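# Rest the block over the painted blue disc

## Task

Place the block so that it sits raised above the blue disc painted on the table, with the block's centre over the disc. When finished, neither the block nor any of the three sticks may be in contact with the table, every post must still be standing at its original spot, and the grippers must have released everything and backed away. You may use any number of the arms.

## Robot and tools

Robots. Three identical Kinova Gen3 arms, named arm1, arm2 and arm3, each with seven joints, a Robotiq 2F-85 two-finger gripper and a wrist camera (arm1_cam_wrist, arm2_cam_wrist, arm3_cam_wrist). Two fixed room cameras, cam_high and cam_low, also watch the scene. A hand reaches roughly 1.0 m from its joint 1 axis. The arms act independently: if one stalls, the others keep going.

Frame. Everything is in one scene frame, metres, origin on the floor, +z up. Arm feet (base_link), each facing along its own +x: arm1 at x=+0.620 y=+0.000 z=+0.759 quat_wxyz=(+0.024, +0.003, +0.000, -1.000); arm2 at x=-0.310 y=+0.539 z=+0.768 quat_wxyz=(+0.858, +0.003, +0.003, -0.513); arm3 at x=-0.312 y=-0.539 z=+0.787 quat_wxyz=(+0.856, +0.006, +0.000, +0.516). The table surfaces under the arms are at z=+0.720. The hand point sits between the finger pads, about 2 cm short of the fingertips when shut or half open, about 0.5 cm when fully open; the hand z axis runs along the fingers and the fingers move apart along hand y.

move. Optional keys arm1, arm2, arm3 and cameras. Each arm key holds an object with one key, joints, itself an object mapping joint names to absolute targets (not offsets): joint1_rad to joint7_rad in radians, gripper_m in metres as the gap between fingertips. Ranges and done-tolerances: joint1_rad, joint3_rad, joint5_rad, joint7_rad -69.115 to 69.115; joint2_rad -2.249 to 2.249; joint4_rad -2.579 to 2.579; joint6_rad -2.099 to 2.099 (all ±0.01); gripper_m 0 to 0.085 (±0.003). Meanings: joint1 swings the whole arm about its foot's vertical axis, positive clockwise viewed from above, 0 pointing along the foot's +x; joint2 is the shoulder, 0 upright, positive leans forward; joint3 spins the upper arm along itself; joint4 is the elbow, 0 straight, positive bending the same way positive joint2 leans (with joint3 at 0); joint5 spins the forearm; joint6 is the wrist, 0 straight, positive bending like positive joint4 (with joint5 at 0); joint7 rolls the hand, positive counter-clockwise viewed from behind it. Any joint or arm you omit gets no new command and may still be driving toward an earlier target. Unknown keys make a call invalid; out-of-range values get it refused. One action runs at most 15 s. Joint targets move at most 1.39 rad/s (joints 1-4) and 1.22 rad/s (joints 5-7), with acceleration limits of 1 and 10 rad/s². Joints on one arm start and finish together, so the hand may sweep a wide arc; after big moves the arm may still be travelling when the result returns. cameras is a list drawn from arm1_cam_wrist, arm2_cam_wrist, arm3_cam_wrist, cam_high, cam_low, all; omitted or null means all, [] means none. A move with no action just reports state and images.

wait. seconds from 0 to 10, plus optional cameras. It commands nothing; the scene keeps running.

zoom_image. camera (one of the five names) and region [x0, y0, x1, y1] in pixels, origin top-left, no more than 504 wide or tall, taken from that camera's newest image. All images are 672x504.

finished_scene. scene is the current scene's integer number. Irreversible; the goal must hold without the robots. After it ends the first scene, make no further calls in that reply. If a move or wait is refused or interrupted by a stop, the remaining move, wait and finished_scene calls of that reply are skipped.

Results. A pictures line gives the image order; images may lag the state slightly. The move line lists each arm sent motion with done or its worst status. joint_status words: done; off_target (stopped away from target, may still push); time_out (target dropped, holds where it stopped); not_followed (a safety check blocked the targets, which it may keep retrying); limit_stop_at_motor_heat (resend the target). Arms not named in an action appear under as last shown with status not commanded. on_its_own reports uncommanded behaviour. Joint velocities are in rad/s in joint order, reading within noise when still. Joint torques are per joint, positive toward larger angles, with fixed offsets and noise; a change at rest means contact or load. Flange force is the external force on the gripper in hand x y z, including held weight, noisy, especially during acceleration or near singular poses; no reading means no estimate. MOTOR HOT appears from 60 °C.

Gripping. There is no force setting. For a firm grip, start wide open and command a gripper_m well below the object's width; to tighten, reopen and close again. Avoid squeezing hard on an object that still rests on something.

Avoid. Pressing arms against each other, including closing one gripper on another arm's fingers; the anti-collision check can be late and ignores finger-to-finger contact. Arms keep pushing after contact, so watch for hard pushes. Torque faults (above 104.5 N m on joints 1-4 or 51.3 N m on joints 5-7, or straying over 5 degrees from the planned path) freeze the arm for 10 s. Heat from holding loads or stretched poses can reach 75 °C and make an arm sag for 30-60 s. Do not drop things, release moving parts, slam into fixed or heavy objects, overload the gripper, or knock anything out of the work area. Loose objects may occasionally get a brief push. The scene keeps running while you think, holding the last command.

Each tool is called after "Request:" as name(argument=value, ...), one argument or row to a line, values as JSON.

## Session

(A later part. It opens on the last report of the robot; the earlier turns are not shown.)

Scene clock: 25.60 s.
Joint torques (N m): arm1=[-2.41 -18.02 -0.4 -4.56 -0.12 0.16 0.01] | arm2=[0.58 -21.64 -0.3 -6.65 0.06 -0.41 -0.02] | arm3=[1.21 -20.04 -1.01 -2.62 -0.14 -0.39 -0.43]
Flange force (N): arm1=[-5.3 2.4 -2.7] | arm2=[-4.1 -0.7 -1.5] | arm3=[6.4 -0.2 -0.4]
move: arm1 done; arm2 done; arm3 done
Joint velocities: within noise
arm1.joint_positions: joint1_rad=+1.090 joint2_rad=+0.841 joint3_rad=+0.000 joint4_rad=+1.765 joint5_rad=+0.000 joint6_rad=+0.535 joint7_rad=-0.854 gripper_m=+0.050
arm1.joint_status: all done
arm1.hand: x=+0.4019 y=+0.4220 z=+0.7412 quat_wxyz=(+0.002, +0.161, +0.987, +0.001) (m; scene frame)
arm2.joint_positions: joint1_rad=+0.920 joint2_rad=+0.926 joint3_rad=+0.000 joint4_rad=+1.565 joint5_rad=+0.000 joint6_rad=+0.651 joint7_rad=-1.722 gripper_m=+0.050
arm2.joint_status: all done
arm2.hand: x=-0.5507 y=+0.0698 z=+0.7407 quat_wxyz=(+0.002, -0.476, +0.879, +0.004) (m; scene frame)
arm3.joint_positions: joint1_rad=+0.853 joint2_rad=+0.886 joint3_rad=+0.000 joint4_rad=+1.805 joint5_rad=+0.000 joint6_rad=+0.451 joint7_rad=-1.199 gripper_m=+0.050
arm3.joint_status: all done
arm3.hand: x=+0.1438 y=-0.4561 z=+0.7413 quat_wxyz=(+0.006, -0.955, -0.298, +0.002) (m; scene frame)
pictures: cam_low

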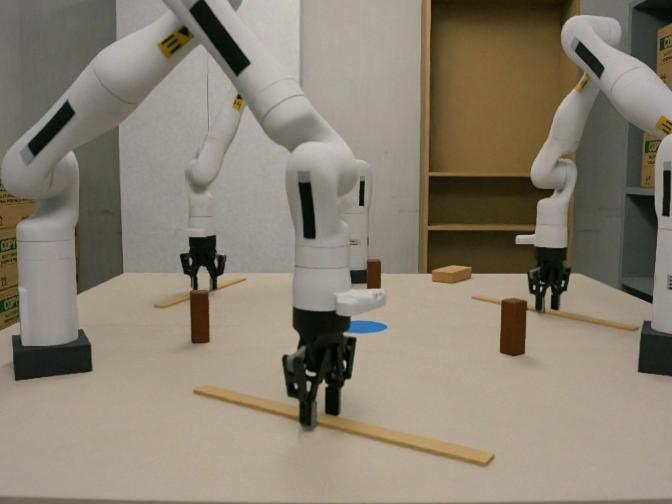

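Request:
zoom_image(
  camera="cam_low",
  region=[250, 330, 400, 450],
)

Request:
move(
  arm1={"joints":{"gripper_m":0.022}},
  arm2={"joints":{"gripper_m":0.022}},
  arm3={"joints":{"gripper_m":0.022}},
)

Scaled by 3.360 from the camera's 672x504 image, which has a finer 960x720 frame.

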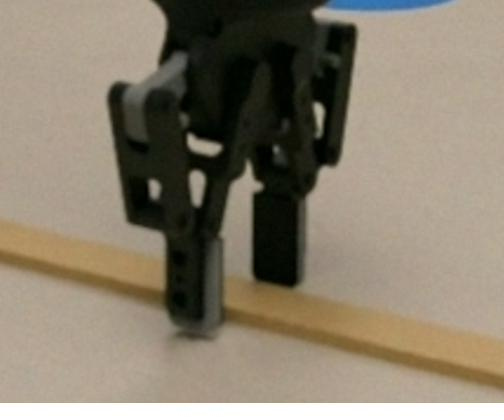

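Scene clock: 26.60 s.
Joint torques (N m): arm1=[-2.56 -11.85 -0.69 -4.22 -0.29 -0.99 -0.05] | arm2=[1.52 -13.87 0.71 -4.96 0.51 -1.02 0.02] | arm3=[0.97 -14.01 -1.42 -2.44 -0.27 -1.44 -0.49]
Flange force (N): arm1=[-8.2 0.3 -18.0] | arm2=[-7.3 -2.2 -17.4] | arm3=[3.3 -0.8 -15.8]
move: arm1 off_target; arm2 off_target; arm3 off_target
Joint velocities: within noise
arm1.joint_positions: joint1_rad=+1.090 joint2_rad=+0.841 joint3_rad=+0.000 joint4_rad=+1.765 joint5_rad=+0.000 joint6_rad=+0.535 joint7_rad=-0.854 gripper_m=+0.026
arm1.joint_status: gripper_m off_target (ended at +0.026, target +0.022)
arm1.hand: x=+0.4019 y=+0.4220 z=+0.7412 quat_wxyz=(+0.002, +0.161, +0.987, +0.001) (m; scene frame)
arm2.joint_positions: joint1_rad=+0.920 joint2_rad=+0.926 joint3_rad=+0.000 joint4_rad=+1.565 joint5_rad=+0.000 joint6_rad=+0.651 joint7_rad=-1.722 gripper_m=+0.027
arm2.joint_status: gripper_m off_target (ended at +0.027, target +0.022)
arm2.hand: x=-0.5506 y=+0.0697 z=+0.7407 quat_wxyz=(+0.002, -0.476, +0.879, +0.004) (m; scene frame)
arm3.joint_positions: joint1_rad=+0.853 joint2_rad=+0.886 joint3_rad=+0.000 joint4_rad=+1.805 joint5_rad=+0.000 joint6_rad=+0.451 joint7_rad=-1.199 gripper_m=+0.027
arm3.joint_status: gripper_m off_target (ended at +0.027, target +0.022)
arm3.hand: x=+0.1438 y=-0.4561 z=+0.7413 quat_wxyz=(+0.006, -0.955, -0.298, +0.002) (m; scene frame)
pictures: arm1_cam_wrist, arm2_cam_wrist, arm3_cam_wrist, cam_high, cam_low

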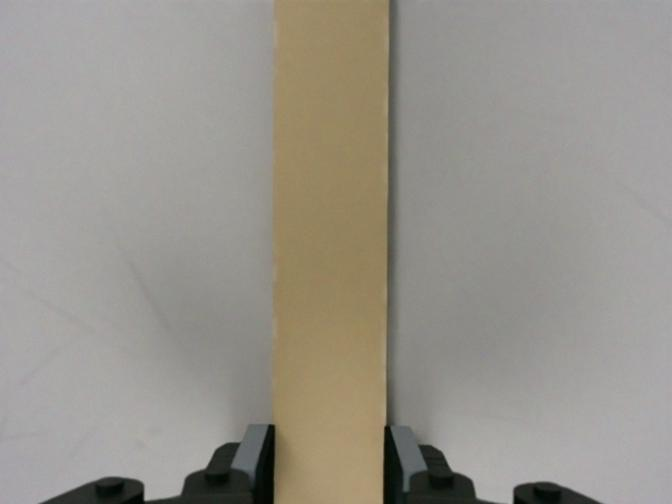

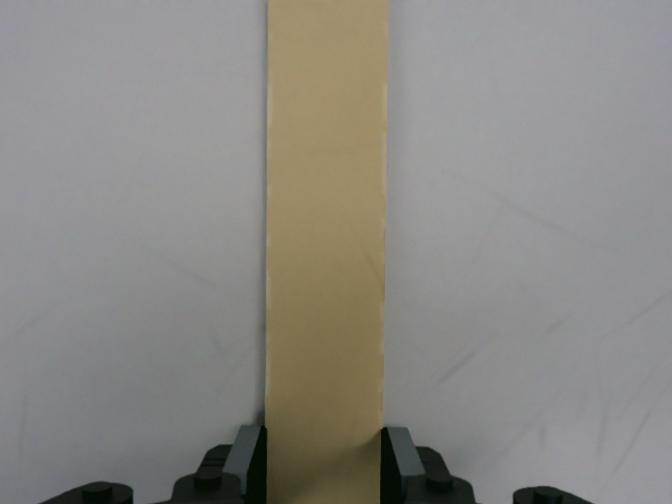

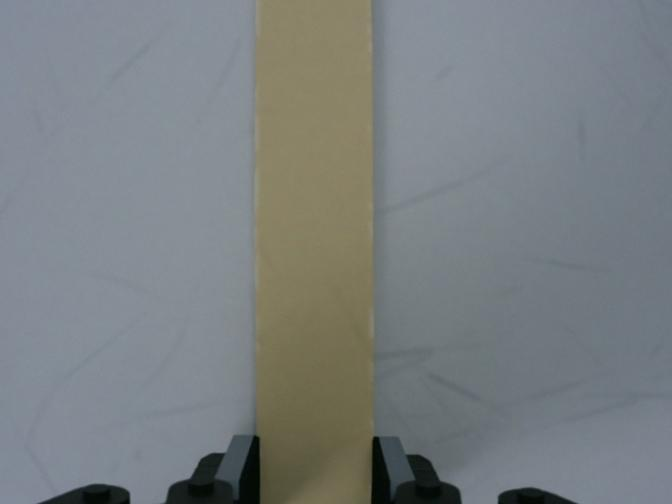

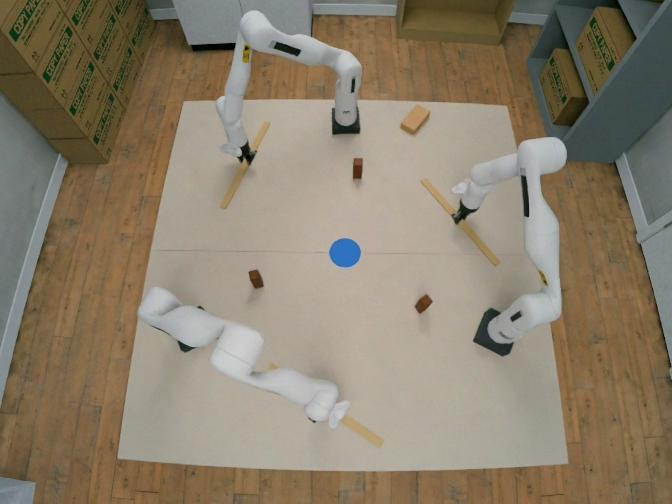

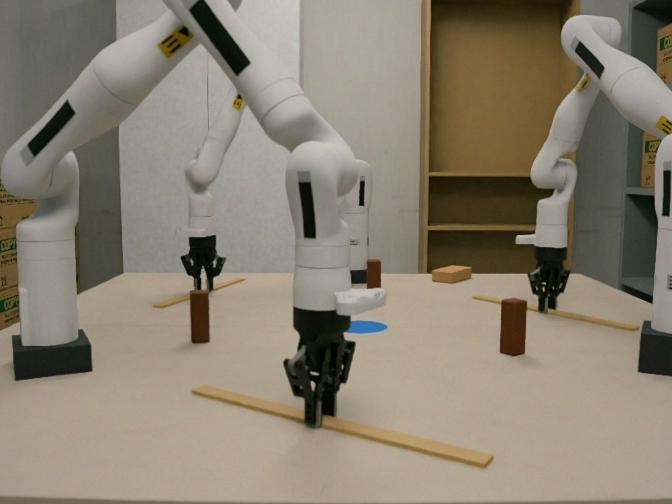

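Request:
move(
  arm1={"joints":{"joint2_rad":0.528,"joint4_rad":1.628,"joint6_rad":0.986}},
  arm2={"joints":{"joint2_rad":0.645,"joint4_rad":1.438,"joint6_rad":1.059}},
  arm3={"joints":{"joint2_rad":0.546,"joint4_rad":1.705,"joint6_rad":0.891}},
)

Scene clock: 42.03 s.
Joint torques (N m): arm1=[-2.38 -16.33 -0.49 -7.72 -0.17 0.16 0.02] | arm2=[0.6 -20.39 -0.36 -9.14 0.1 -0.42 -0.03] | arm3=[1.24 -18.24 -1.12 -5.85 -0.15 -0.39 -0.41]
Flange force (N): arm1=[-6.1 1.0 -0.7] | arm2=[-4.0 -0.4 0.5] | arm3=[6.0 0.6 -2.1]
move: arm1 done; arm2 done; arm3 done
Joint velocities: within noise
arm1.joint_positions: joint1_rad=+1.090 joint2_rad=+0.528 joint3_rad=+0.000 joint4_rad=+1.628 joint5_rad=+0.000 joint6_rad=+0.986 joint7_rad=-0.854 gripper_m=+0.026
arm1.joint_status: all done
arm1.hand: x=+0.4011 y=+0.4217 z=+0.9208 quat_wxyz=(+0.003, +0.161, +0.987, +0.000) (m; scene frame)
arm2.joint_positions: joint1_rad=+0.920 joint2_rad=+0.645 joint3_rad=+0.000 joint4_rad=+1.438 joint5_rad=+0.000 joint6_rad=+1.059 joint7_rad=-1.722 gripper_m=+0.027
arm2.joint_status: all done
arm2.hand: x=-0.5505 y=+0.0679 z=+0.9201 quat_wxyz=(+0.002, -0.476, +0.879, +0.004) (m; scene frame)
arm3.joint_positions: joint1_rad=+0.853 joint2_rad=+0.546 joint3_rad=+0.000 joint4_rad=+1.705 joint5_rad=+0.000 joint6_rad=+0.891 joint7_rad=-1.199 gripper_m=+0.027
arm3.joint_status: all done
arm3.hand: x=+0.1450 y=-0.4581 z=+0.9200 quat_wxyz=(+0.006, -0.955, -0.298, +0.002) (m; scene frame)
pictures: arm1_cam_wrist, arm2_cam_wrist, arm3_cam_wrist, cam_high, cam_low

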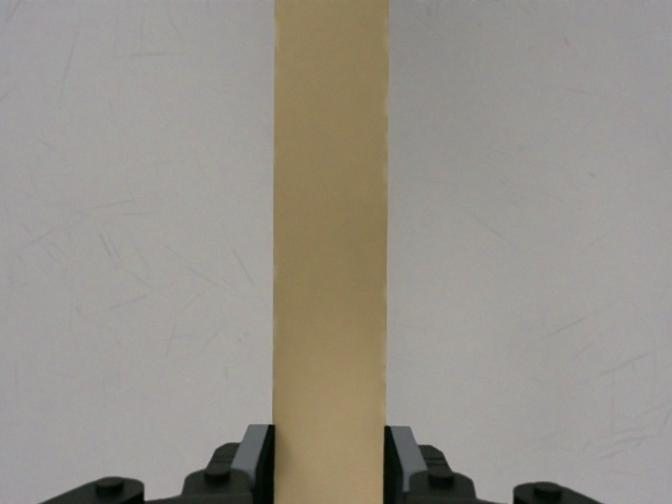

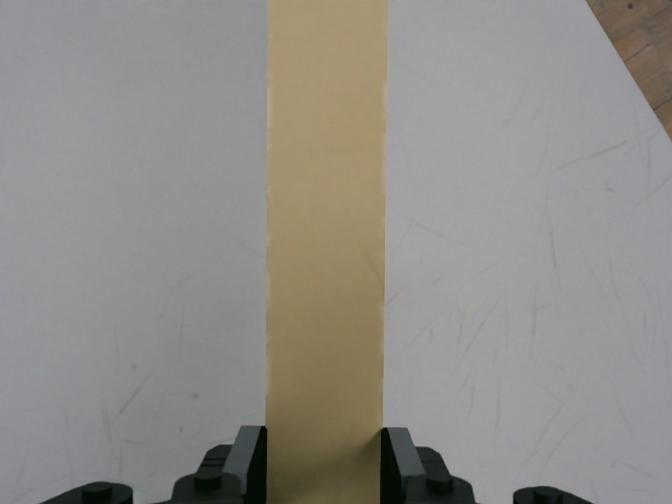

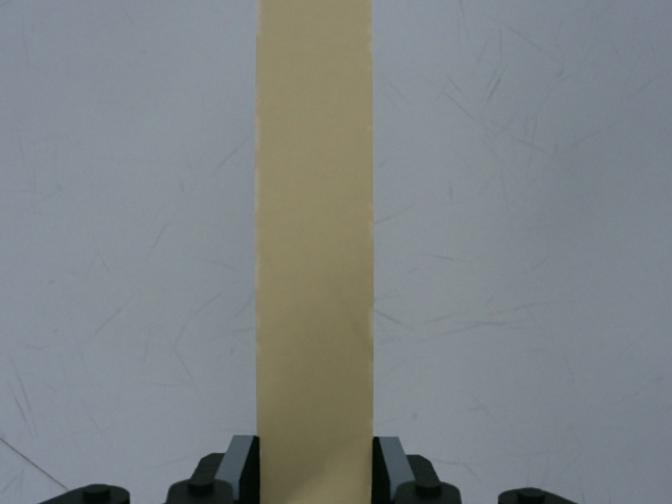

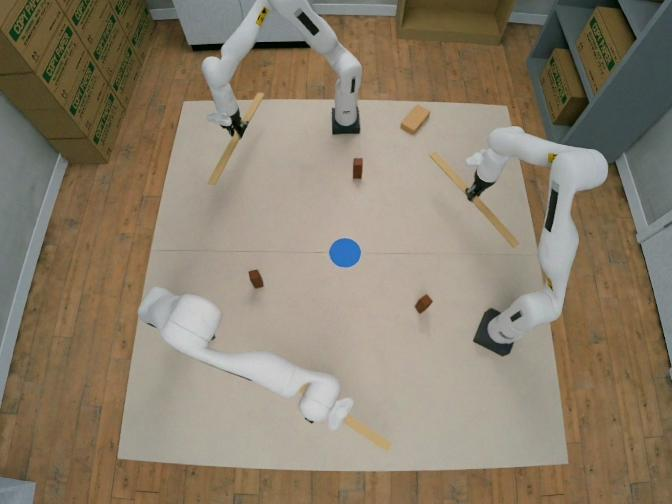

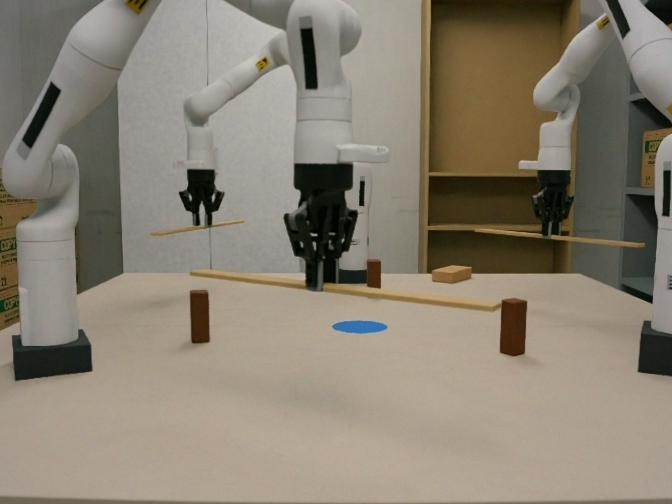

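Request:
move(
  arm1={"joints":{"joint1_rad":-0.1405,"joint2_rad":0.317,"joint4_rad":1.984,"joint6_rad":0.840,"joint7_rad":1.318}},
  cameras=["arm1_cam_wrist"],
)

Request:
move(
  arm2={"joints":{"joint1_rad":-0.2095,"joint2_rad":0.333,"joint4_rad":1.992,"joint6_rad":0.816,"joint7_rad":1.323}},
  cameras=["arm2_cam_wrist"],
)

Request:
move(
  arm3={"joints":{"joint1_rad":-0.1295,"joint2_rad":0.364,"joint4_rad":2.053,"joint6_rad":0.725,"joint7_rad":1.337}},
  cameras=["arm3_cam_wrist","cam_high","cam_low"],
)

Scene clock: 45.93 s.
Joint torques (N m): arm1=[-2.48 -11.47 -0.61 -6.82 -0.16 0.24 0.02] | arm2=[0.61 -20.33 -0.4 -9.14 0.09 -0.43 -0.01] | arm3=[1.25 -18.24 -1.11 -5.89 -0.16 -0.39 -0.42]
Flange force (N): arm1=[2.2 -6.5 -1.3] | arm2=[-4.1 -0.5 0.4] | arm3=[5.9 0.5 -2.0]
move: arm1 done
Joint velocities: within noise
arm1.joint_positions: joint1_rad=-0.140 joint2_rad=+0.317 joint3_rad=+0.000 joint4_rad=+1.984 joint5_rad=+0.000 joint6_rad=+0.840 joint7_rad=+1.318 gripper_m=+0.026
arm1.joint_status: all done
arm1.hand: x=+0.2554 y=-0.0442 z=+0.9203 quat_wxyz=(+0.000, -0.999, +0.032, -0.002) (m; scene frame)
arm2, arm3: as last shown
arm2.hand: x=-0.5506 y=+0.0679 z=+0.9201 quat_wxyz=(+0.002, -0.476, +0.879, +0.004) (m; scene frame)
pictures: arm1_cam_wrist

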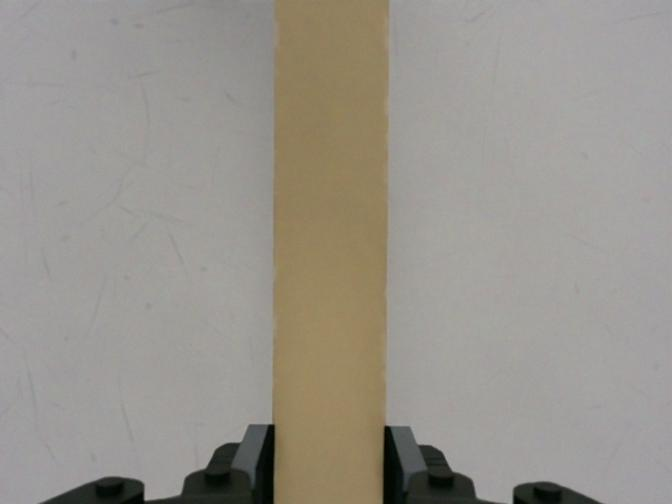

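Scene clock: 49.20 s.
Joint torques (N m): arm1=[-2.46 -11.44 -0.64 -6.85 -0.16 0.23 0.03] | arm2=[0.52 -13.07 -0.57 -7.73 0.07 -0.31 -0.02] | arm3=[1.21 -18.24 -1.11 -5.88 -0.17 -0.39 -0.43]
Flange force (N): arm1=[2.3 -6.5 -1.4] | arm2=[3.8 0.2 -0.1] | arm3=[5.9 0.6 -2.0]
move: arm2 done
Joint velocities: within noise
arm1, arm3: as last shown
arm2.joint_positions: joint1_rad=-0.209 joint2_rad=+0.333 joint3_rad=+0.000 joint4_rad=+1.992 joint5_rad=+0.000 joint6_rad=+0.816 joint7_rad=+1.323 gripper_m=+0.027
arm2.joint_status: all done
arm2.hand: x=-0.0918 y=+0.2413 z=+0.9212 quat_wxyz=(+0.003, -0.529, -0.848, -0.003) (m; scene frame)
pictures: arm2_cam_wrist

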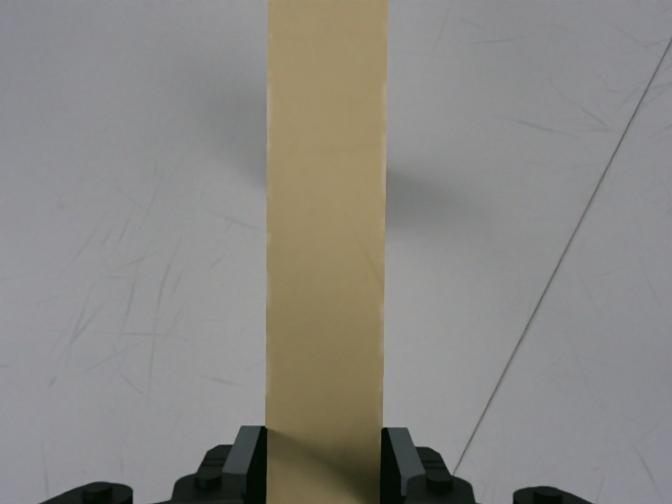

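Scene clock: 52.07 s.
Joint torques (N m): arm1=[-2.5 -11.43 -0.62 -6.87 -0.13 0.28 0] | arm2=[0.49 -13.07 -0.57 -7.7 0.06 -0.3 0] | arm3=[1.26 -13.5 -1.15 -4.79 -0.16 -0.31 -0.42]
Flange force (N): arm1=[2.4 -6.7 -1.2] | arm2=[3.8 0.2 -0.2] | arm3=[-4.3 2.8 -2.5]
move: arm3 done
Joint velocities: within noise
arm1, arm2: as last shown
arm3.joint_positions: joint1_rad=-0.129 joint2_rad=+0.364 joint3_rad=+0.000 joint4_rad=+2.053 joint5_rad=+0.000 joint6_rad=+0.725 joint7_rad=+1.337 gripper_m=+0.027
arm3.joint_status: all done
arm3.hand: x=-0.1630 y=-0.2135 z=+0.9206 quat_wxyz=(+0.000, +0.471, -0.882, -0.006) (m; scene frame)
pictures: arm3_cam_wrist, cam_high, cam_low

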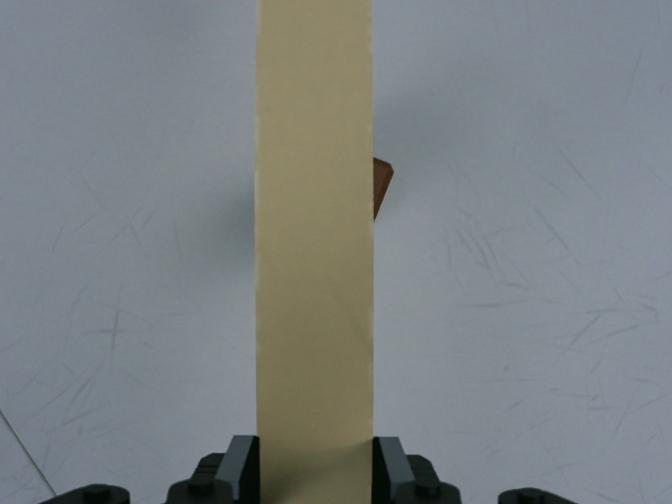

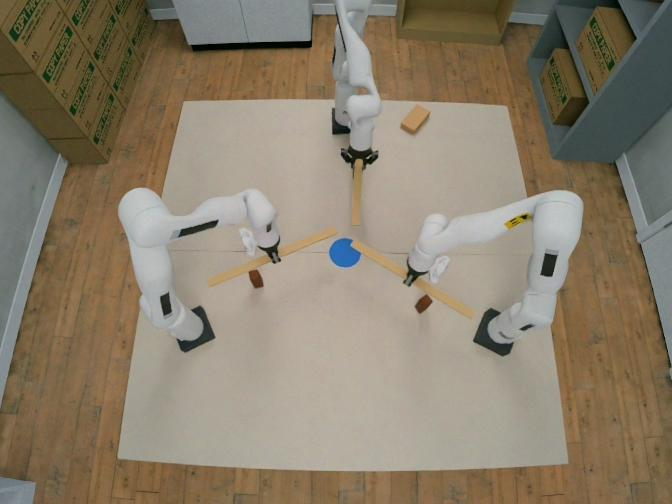

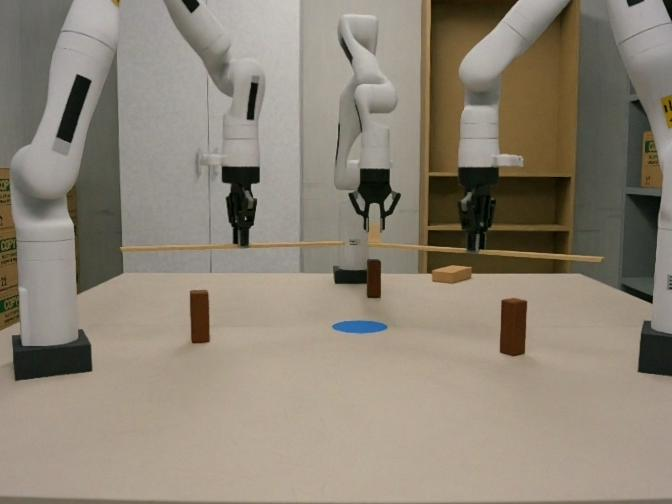

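Request:
move(
  arm1={"joints":{"joint2_rad":0.3007,"joint4_rad":2.2526,"joint6_rad":0.3883}},
  arm2={"joints":{"joint2_rad":0.3247,"joint4_rad":2.2604,"joint6_rad":0.3565}},
  arm3={"joints":{"joint1_rad":-0.1439,"joint2_rad":0.3787,"joint4_rad":2.312,"joint6_rad":0.2509,"joint7_rad":1.323}},
)

Scene clock: 55.20 s.
Joint torques (N m): arm1=[-2.51 -9.99 -0.66 -5.66 -0.14 -0.37 0.03] | arm2=[0.45 -11.57 -0.59 -6.53 0.07 -0.91 0.01] | arm3=[1.26 -12.33 -1.14 -3.32 -0.12 -0.95 -0.44]
Flange force (N): arm1=[0.4 -9.3 -3.3] | arm2=[4.1 2.2 -1.8] | arm3=[-3.3 7.7 -1.3]
move: arm1 done; arm2 done; arm3 done
Joint velocities: within noise
arm1.joint_positions: joint1_rad=-0.140 joint2_rad=+0.301 joint3_rad=+0.000 joint4_rad=+2.253 joint5_rad=+0.000 joint6_rad=+0.388 joint7_rad=+1.318 gripper_m=+0.026
arm1.joint_status: all done
arm1.hand: x=+0.2603 y=-0.0433 z=+0.8767 quat_wxyz=(-0.022, -0.995, +0.032, +0.095) (m; scene frame)
arm2.joint_positions: joint1_rad=-0.209 joint2_rad=+0.325 joint3_rad=+0.000 joint4_rad=+2.260 joint5_rad=+0.000 joint6_rad=+0.356 joint7_rad=+1.323 gripper_m=+0.027
arm2.joint_status: all done
arm2.hand: x=-0.0949 y=+0.2453 z=+0.8769 quat_wxyz=(-0.092, -0.527, -0.844, +0.027) (m; scene frame)
arm3.joint_positions: joint1_rad=-0.144 joint2_rad=+0.379 joint3_rad=+0.000 joint4_rad=+2.312 joint5_rad=+0.000 joint6_rad=+0.251 joint7_rad=+1.323 gripper_m=+0.027
arm3.joint_status: all done
arm3.hand: x=-0.1692 y=-0.2144 z=+0.8770 quat_wxyz=(-0.074, +0.468, -0.877, -0.074) (m; scene frame)
pictures: arm1_cam_wrist, arm2_cam_wrist, arm3_cam_wrist, cam_high, cam_low

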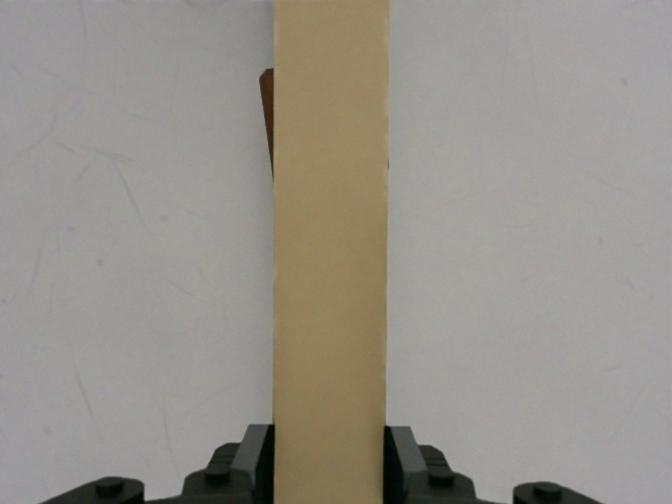

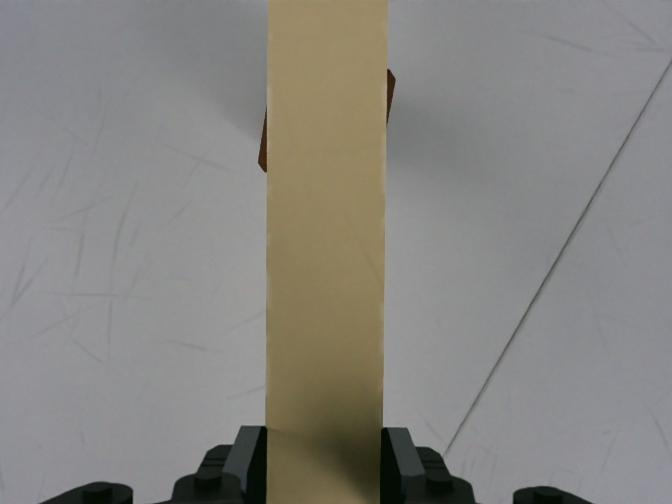

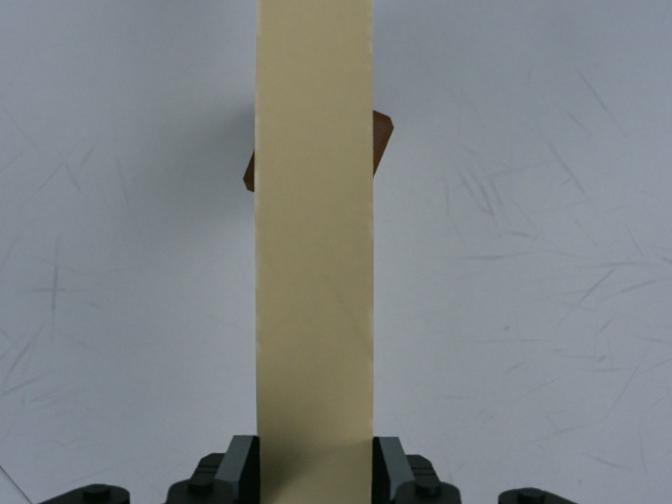

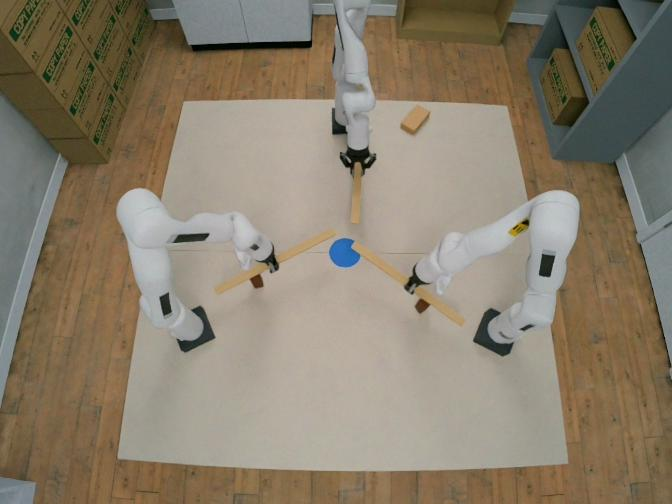

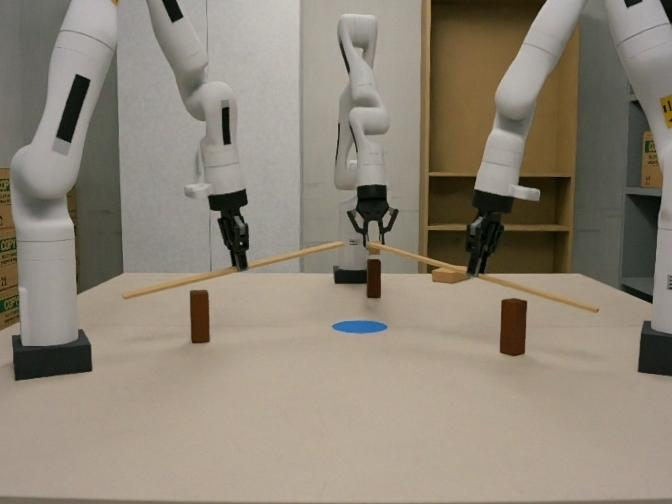

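Request:
move(
  arm1={"joints":{"joint1_rad":-0.0773,"joint2_rad":0.463,"joint4_rad":1.8465,"joint6_rad":0.6321,"joint7_rad":1.381}},
  cameras=["cam_high","cam_low"],
)

Request:
move(
  arm2={"joints":{"joint1_rad":-0.148,"joint2_rad":0.4793,"joint4_rad":1.8531,"joint6_rad":0.6092,"joint7_rad":1.3845}},
  cameras=["cam_high","cam_low"],
)

Scene clock: 57.03 s.
Joint torques (N m): arm1=[-2.49 -14.76 -0.57 -7.46 -0.18 -0.37 0.06] | arm2=[0.49 -11.65 -0.56 -6.52 0.07 -0.9 -0.01] | arm3=[1.27 -12.31 -1.15 -3.37 -0.13 -0.96 -0.43]
Flange force (N): arm1=[2.5 -6.3 -2.0] | arm2=[4.0 2.3 -1.5] | arm3=[-3.2 7.9 -1.4]
move: arm1 done
Joint velocities: within noise
arm1.joint_positions: joint1_rad=-0.077 joint2_rad=+0.463 joint3_rad=+0.000 joint4_rad=+1.847 joint5_rad=+0.000 joint6_rad=+0.632 joint7_rad=+1.381 gripper_m=+0.026
arm1.joint_status: all done
arm1.hand: x=+0.1378 y=-0.0358 z=+0.9005 quat_wxyz=(-0.016, -0.995, +0.032, +0.096) (m; scene frame)
arm2, arm3: as last shown
pictures: cam_high, cam_low

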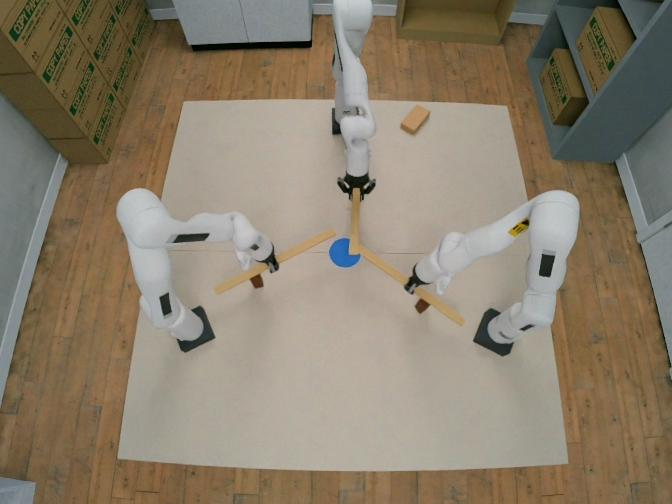

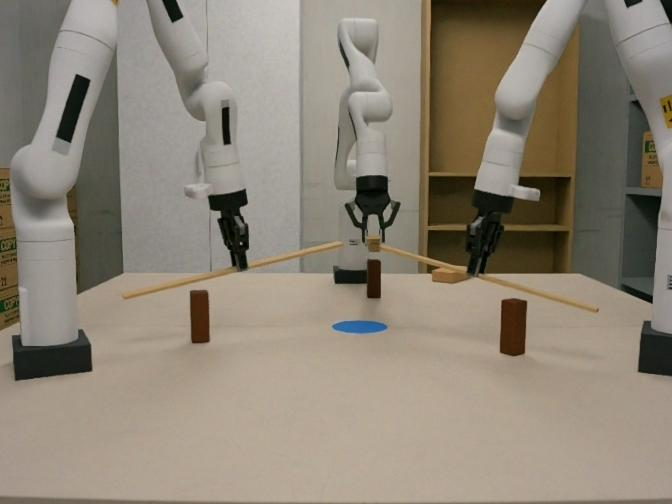

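Scene clock: 58.60 s.
Joint torques (N m): arm1=[-2.45 -14.79 -0.55 -7.45 -0.17 -0.35 0.03] | arm2=[0.47 -16.53 -0.49 -8.28 0.07 -0.9 0.01] | arm3=[1.26 -12.27 -1.15 -3.35 -0.16 -0.95 -0.44]
Flange force (N): arm1=[2.4 -6.3 -1.9] | arm2=[3.8 1.2 -0.7] | arm3=[-3.2 7.8 -1.5]
move: arm2 done
Joint velocities: within noise
arm1.joint_positions: joint1_rad=-0.077 joint2_rad=+0.463 joint3_rad=+0.000 joint4_rad=+1.846 joint5_rad=+0.000 joint6_rad=+0.632 joint7_rad=+1.381 gripper_m=+0.026
arm1.joint_status: not commanded
arm1.hand: x=+0.1377 y=-0.0358 z=+0.9005 quat_wxyz=(-0.016, -0.995, +0.032, +0.096) (m; scene frame)
arm2.joint_positions: joint1_rad=-0.148 joint2_rad=+0.479 joint3_rad=+0.000 joint4_rad=+1.853 joint5_rad=+0.000 joint6_rad=+0.609 joint7_rad=+1.385 gripper_m=+0.027
arm2.joint_status: all done
arm2.hand: x=-0.0406 y=+0.1353 z=+0.9004 quat_wxyz=(-0.090, -0.527, -0.844, +0.033) (m; scene frame)
arm3: as last shown
pictures: cam_high, cam_low

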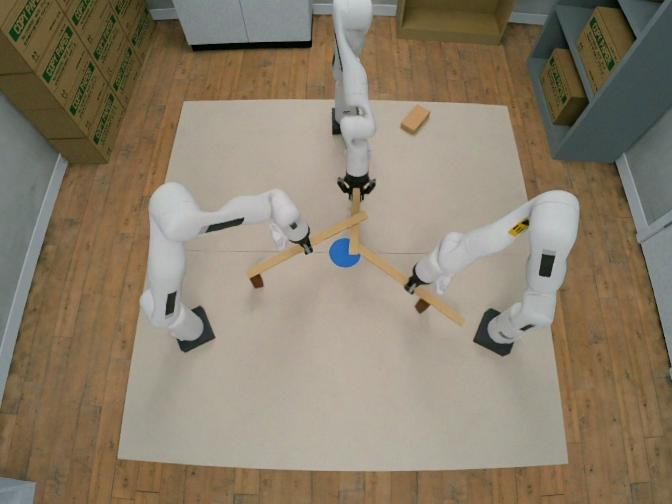

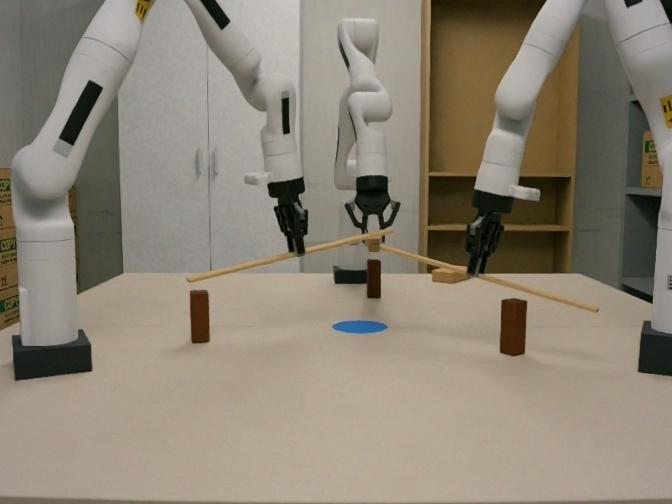

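Request:
zoom_image(
  camera="cam_high",
  region=[230, 140, 490, 340],
)

Request:
zoom_image(
  camera="cam_low",
  region=[170, 180, 620, 350],
)

Scaled by 1.938 from the camera's 672x504 image, which has a finer 960x720 frame.

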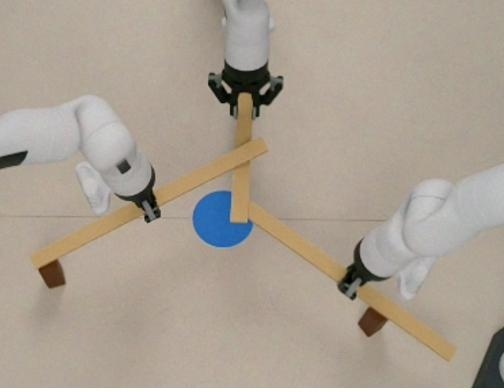

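Scaled by 1.120 from the camera's 672x504 image, which has a finer 960x720 frame.

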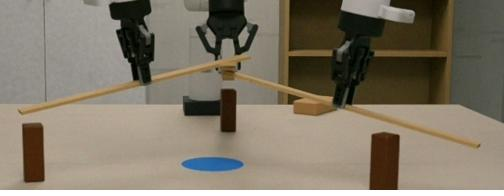

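Request:
move(
  arm3={"joints":{"joint1_rad":-0.0804,"joint2_rad":0.5092,"joint4_rad":1.9055,"joint6_rad":0.5269,"joint7_rad":1.3863}},
  cameras=["cam_high","cam_low"],
)

Request:
zoom_image(
  camera="cam_high",
  region=[230, 140, 490, 340],
)

Request:
zoom_image(
  camera="cam_low",
  region=[270, 180, 470, 280],
)

Scene clock: 60.57 s.
Joint torques (N m): arm1=[-2.54 -14.45 -0.59 -7.31 -0.15 -0.31 0] | arm2=[0.7 -16.22 -0.35 -8.03 0.04 -0.81 -0.08] | arm3=[1.46 -17.59 -0.87 -5.98 -0.08 -1.22 -0.47]
Flange force (N): arm1=[2.5 -6.6 -2.5] | arm2=[3.6 1.5 -1.2] | arm3=[-4.4 4.7 0.2]
move: arm3 done
Joint velocities: within noise
arm1, arm2: as last shown
arm3.joint_positions: joint1_rad=-0.080 joint2_rad=+0.509 joint3_rad=+0.000 joint4_rad=+1.906 joint5_rad=+0.000 joint6_rad=+0.527 joint7_rad=+1.386 gripper_m=+0.027
arm3.joint_status: all done
arm3.hand: x=-0.1008 y=-0.1127 z=+0.9022 quat_wxyz=(-0.078, +0.468, -0.878, -0.069) (m; scene frame)
pictures: cam_high, cam_low

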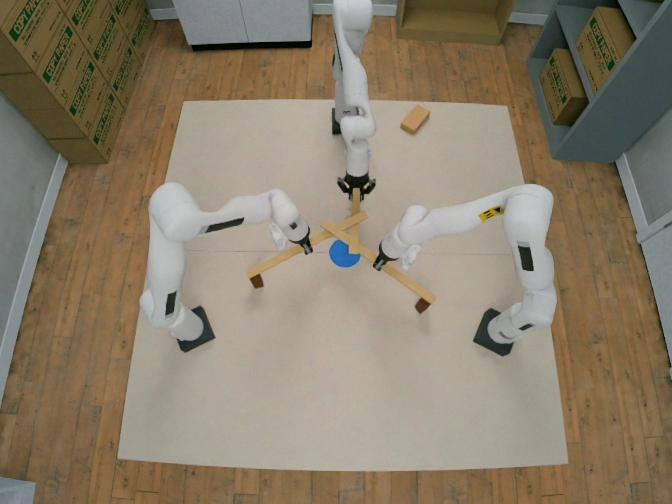

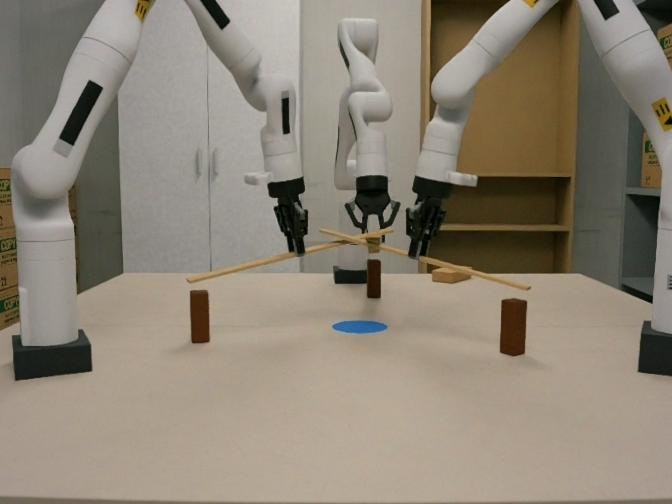

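Scaled by 1.938 from the camera's 672x504 image, which has a finer 960x720 frame.

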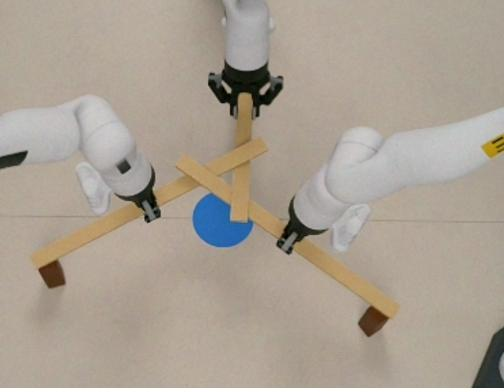

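Scaled by 2.520 from the camera's 672x504 image, which has a finer 960x720 frame.

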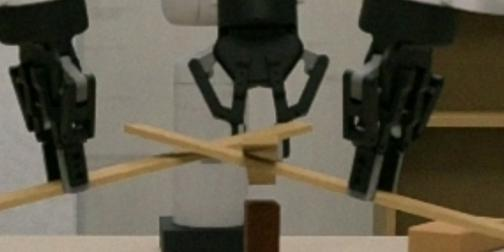

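Request:
move(
  arm1={"joints":{"joint2_rad":0.5424,"joint4_rad":1.7807,"joint6_rad":0.6985}},
  arm2={"joints":{"joint2_rad":0.5586,"joint4_rad":1.7853,"joint6_rad":0.6777}},
  arm3={"joints":{"joint2_rad":0.5915,"joint4_rad":1.8363,"joint6_rad":0.5938}},
  cameras=["cam_high","cam_low"],
)

Request:
zoom_image(
  camera="cam_high",
  region=[230, 140, 490, 340],
)

Request:
zoom_image(
  camera="cam_low",
  region=[170, 200, 570, 360],
)

Scene clock: 61.97 s.
Joint torques (N m): arm1=[-1.78 -15.61 0.18 -8.03 0.06 -0.77 -0.06] | arm2=[0.92 -18.01 0.02 -9.07 0.21 -1.18 -0.03] | arm3=[1.96 -18.47 -0.25 -6.16 0.02 -1.19 -0.55]
Flange force (N): arm1=[5.2 -5.0 -3.2] | arm2=[6.3 1.4 -0.5] | arm3=[-2.8 4.8 -0.8]
move: arm1 done; arm2 done; arm3 done
Joint velocities: within noise
arm1.joint_positions: joint1_rad=-0.077 joint2_rad=+0.542 joint3_rad=+0.000 joint4_rad=+1.781 joint5_rad=+0.000 joint6_rad=+0.698 joint7_rad=+1.381 gripper_m=+0.026
arm1.joint_status: all done
arm1.hand: x=+0.1361 y=-0.0360 z=+0.8773 quat_wxyz=(-0.009, -0.998, +0.032, +0.057) (m; scene frame)
arm2.joint_positions: joint1_rad=-0.148 joint2_rad=+0.559 joint3_rad=+0.000 joint4_rad=+1.785 joint5_rad=+0.000 joint6_rad=+0.678 joint7_rad=+1.385 gripper_m=+0.027
arm2.joint_status: all done
arm2.hand: x=-0.0396 y=+0.1340 z=+0.8773 quat_wxyz=(-0.053, -0.529, -0.847, +0.018) (m; scene frame)
arm3.joint_positions: joint1_rad=-0.080 joint2_rad=+0.591 joint3_rad=+0.000 joint4_rad=+1.836 joint5_rad=+0.000 joint6_rad=+0.594 joint7_rad=+1.386 gripper_m=+0.027
arm3.joint_status: all done
arm3.hand: x=-0.1003 y=-0.1107 z=+0.8775 quat_wxyz=(-0.047, +0.470, -0.880, -0.044) (m; scene frame)
pictures: cam_high, cam_low

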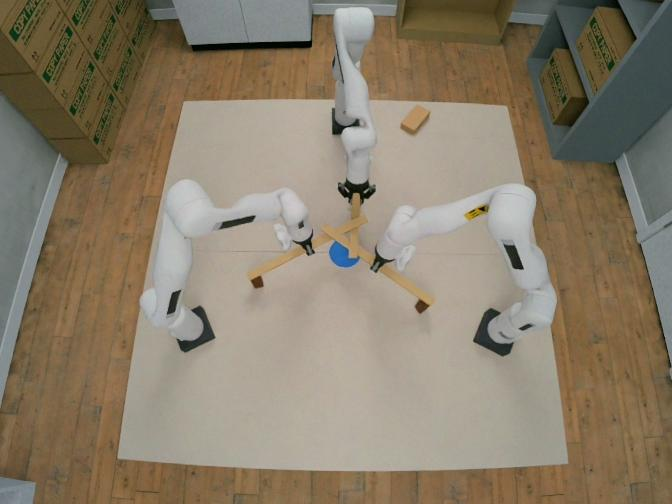

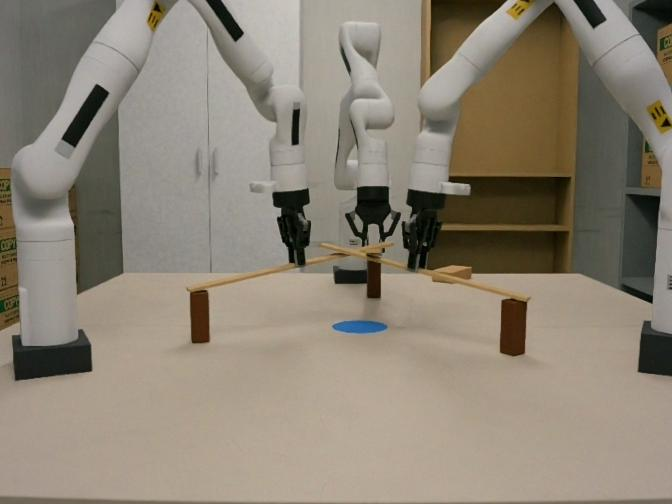

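Scaled by 1.938 from the camera's 672x504 image, which has a finer 960x720 frame.

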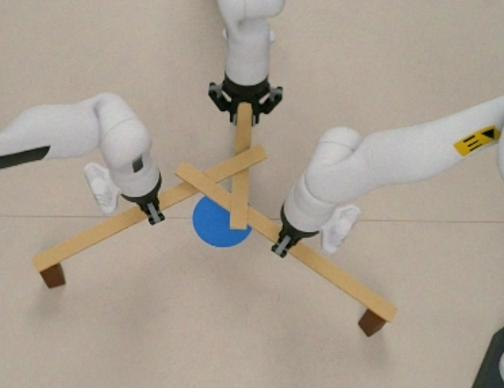

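Scaled by 1.260 from the camera's 672x504 image, which has a finer 960x720 frame.

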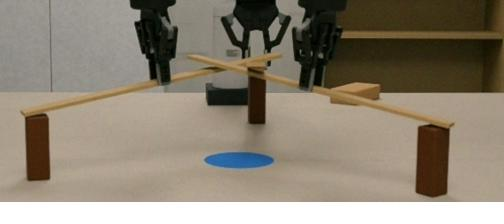

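Request:
zoom_image(
  camera="cam_low",
  region=[180, 275, 230, 315],
)

Request:
zoom_image(
  camera="cam_low",
  region=[490, 275, 540, 315],
)

Request:
zoom_image(
  camera="cam_low",
  region=[280, 205, 460, 305],
)

Scaled by 10.080 from the camera's 672x504 image, which has a finer 960x720 frame.

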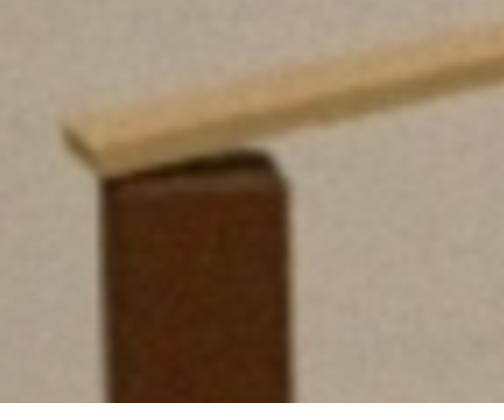

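Scaled by 10.080 from the camera's 672x504 image, which has a finer 960x720 frame.

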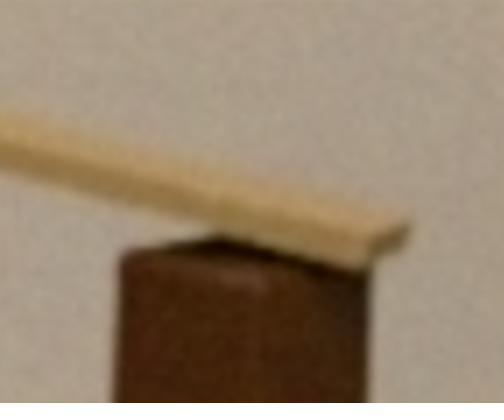

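Scaled by 2.800 from the camera's 672x504 image, which has a finer 960x720 frame.

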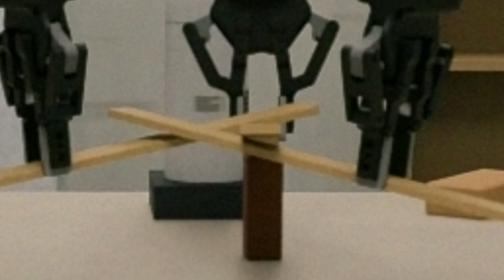

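Request:
move(
  arm1={"joints":{"joint2_rad":0.5803,"joint4_rad":1.7356,"joint6_rad":0.7507}},
  arm2={"joints":{"joint2_rad":0.5962,"joint4_rad":1.7402,"joint6_rad":0.7302}},
  arm3={"joints":{"joint2_rad":0.6285,"joint4_rad":1.7899,"joint6_rad":0.6482}},
  cameras=["cam_high","cam_low"],
)

Request:
zoom_image(
  camera="cam_low",
  region=[180, 275, 230, 315],
)

Request:
zoom_image(
  camera="cam_low",
  region=[490, 275, 540, 315],
)

Request:
zoom_image(
  camera="cam_low",
  region=[280, 205, 460, 305],
)

Scene clock: 63.60 s.
Joint torques (N m): arm1=[-1.56 -3.59 0.5 -9.27 0.38 -5.87 -0.06] | arm2=[1.39 -10.33 0.49 -12.91 0.36 -6.4 -0.14] | arm3=[2.48 -9.18 0.21 -10.24 0.09 -6.86 -0.77]
Flange force (N): arm1=[20.6 -6.4 -37.4] | arm2=[23.1 -0.1 -25.7] | arm3=[14.2 3.0 -32.1]
move: arm1 done; arm2 done; arm3 done
Joint velocities: within noise
arm1.joint_positions: joint1_rad=-0.077 joint2_rad=+0.580 joint3_rad=+0.000 joint4_rad=+1.736 joint5_rad=+0.000 joint6_rad=+0.751 joint7_rad=+1.381 gripper_m=+0.026
arm1.joint_status: all done
arm1.hand: x=+0.1351 y=-0.0362 z=+0.8691 quat_wxyz=(-0.006, -0.999, +0.032, +0.034) (m; scene frame)
arm2.joint_positions: joint1_rad=-0.148 joint2_rad=+0.596 joint3_rad=+0.000 joint4_rad=+1.740 joint5_rad=+0.000 joint6_rad=+0.730 joint7_rad=+1.385 gripper_m=+0.027
arm2.joint_status: all done
arm2.hand: x=-0.0390 y=+0.1333 z=+0.8690 quat_wxyz=(-0.032, -0.529, -0.848, +0.010) (m; scene frame)
arm3.joint_positions: joint1_rad=-0.080 joint2_rad=+0.628 joint3_rad=+0.000 joint4_rad=+1.790 joint5_rad=+0.000 joint6_rad=+0.648 joint7_rad=+1.386 gripper_m=+0.027
arm3.joint_status: all done
arm3.hand: x=-0.0999 y=-0.1097 z=+0.8691 quat_wxyz=(-0.029, +0.471, -0.881, -0.030) (m; scene frame)
pictures: cam_high, cam_low

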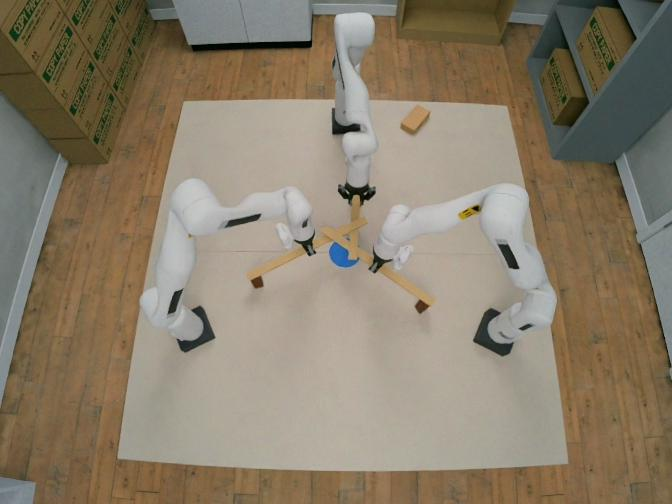

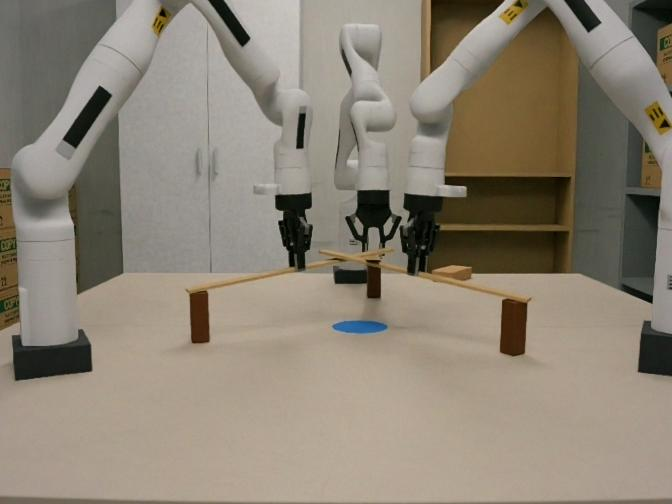

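Scaled by 10.080 from the camera's 672x504 image, which has a finer 960x720 frame.

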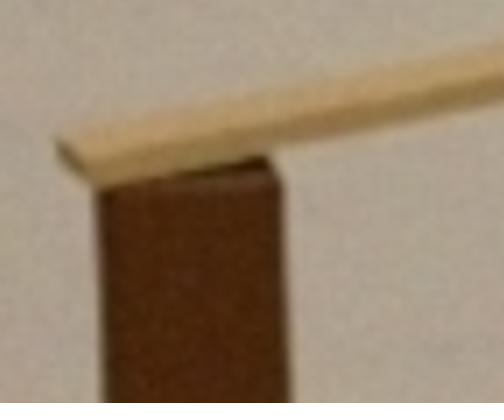

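Scaled by 10.080 from the camera's 672x504 image, which has a finer 960x720 frame.

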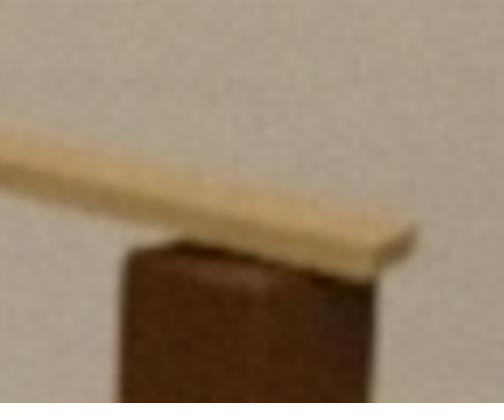

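Scaled by 2.800 from the camera's 672x504 image, which has a finer 960x720 frame.

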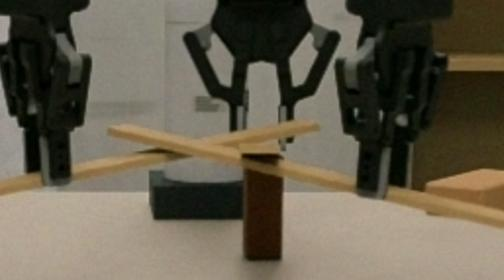

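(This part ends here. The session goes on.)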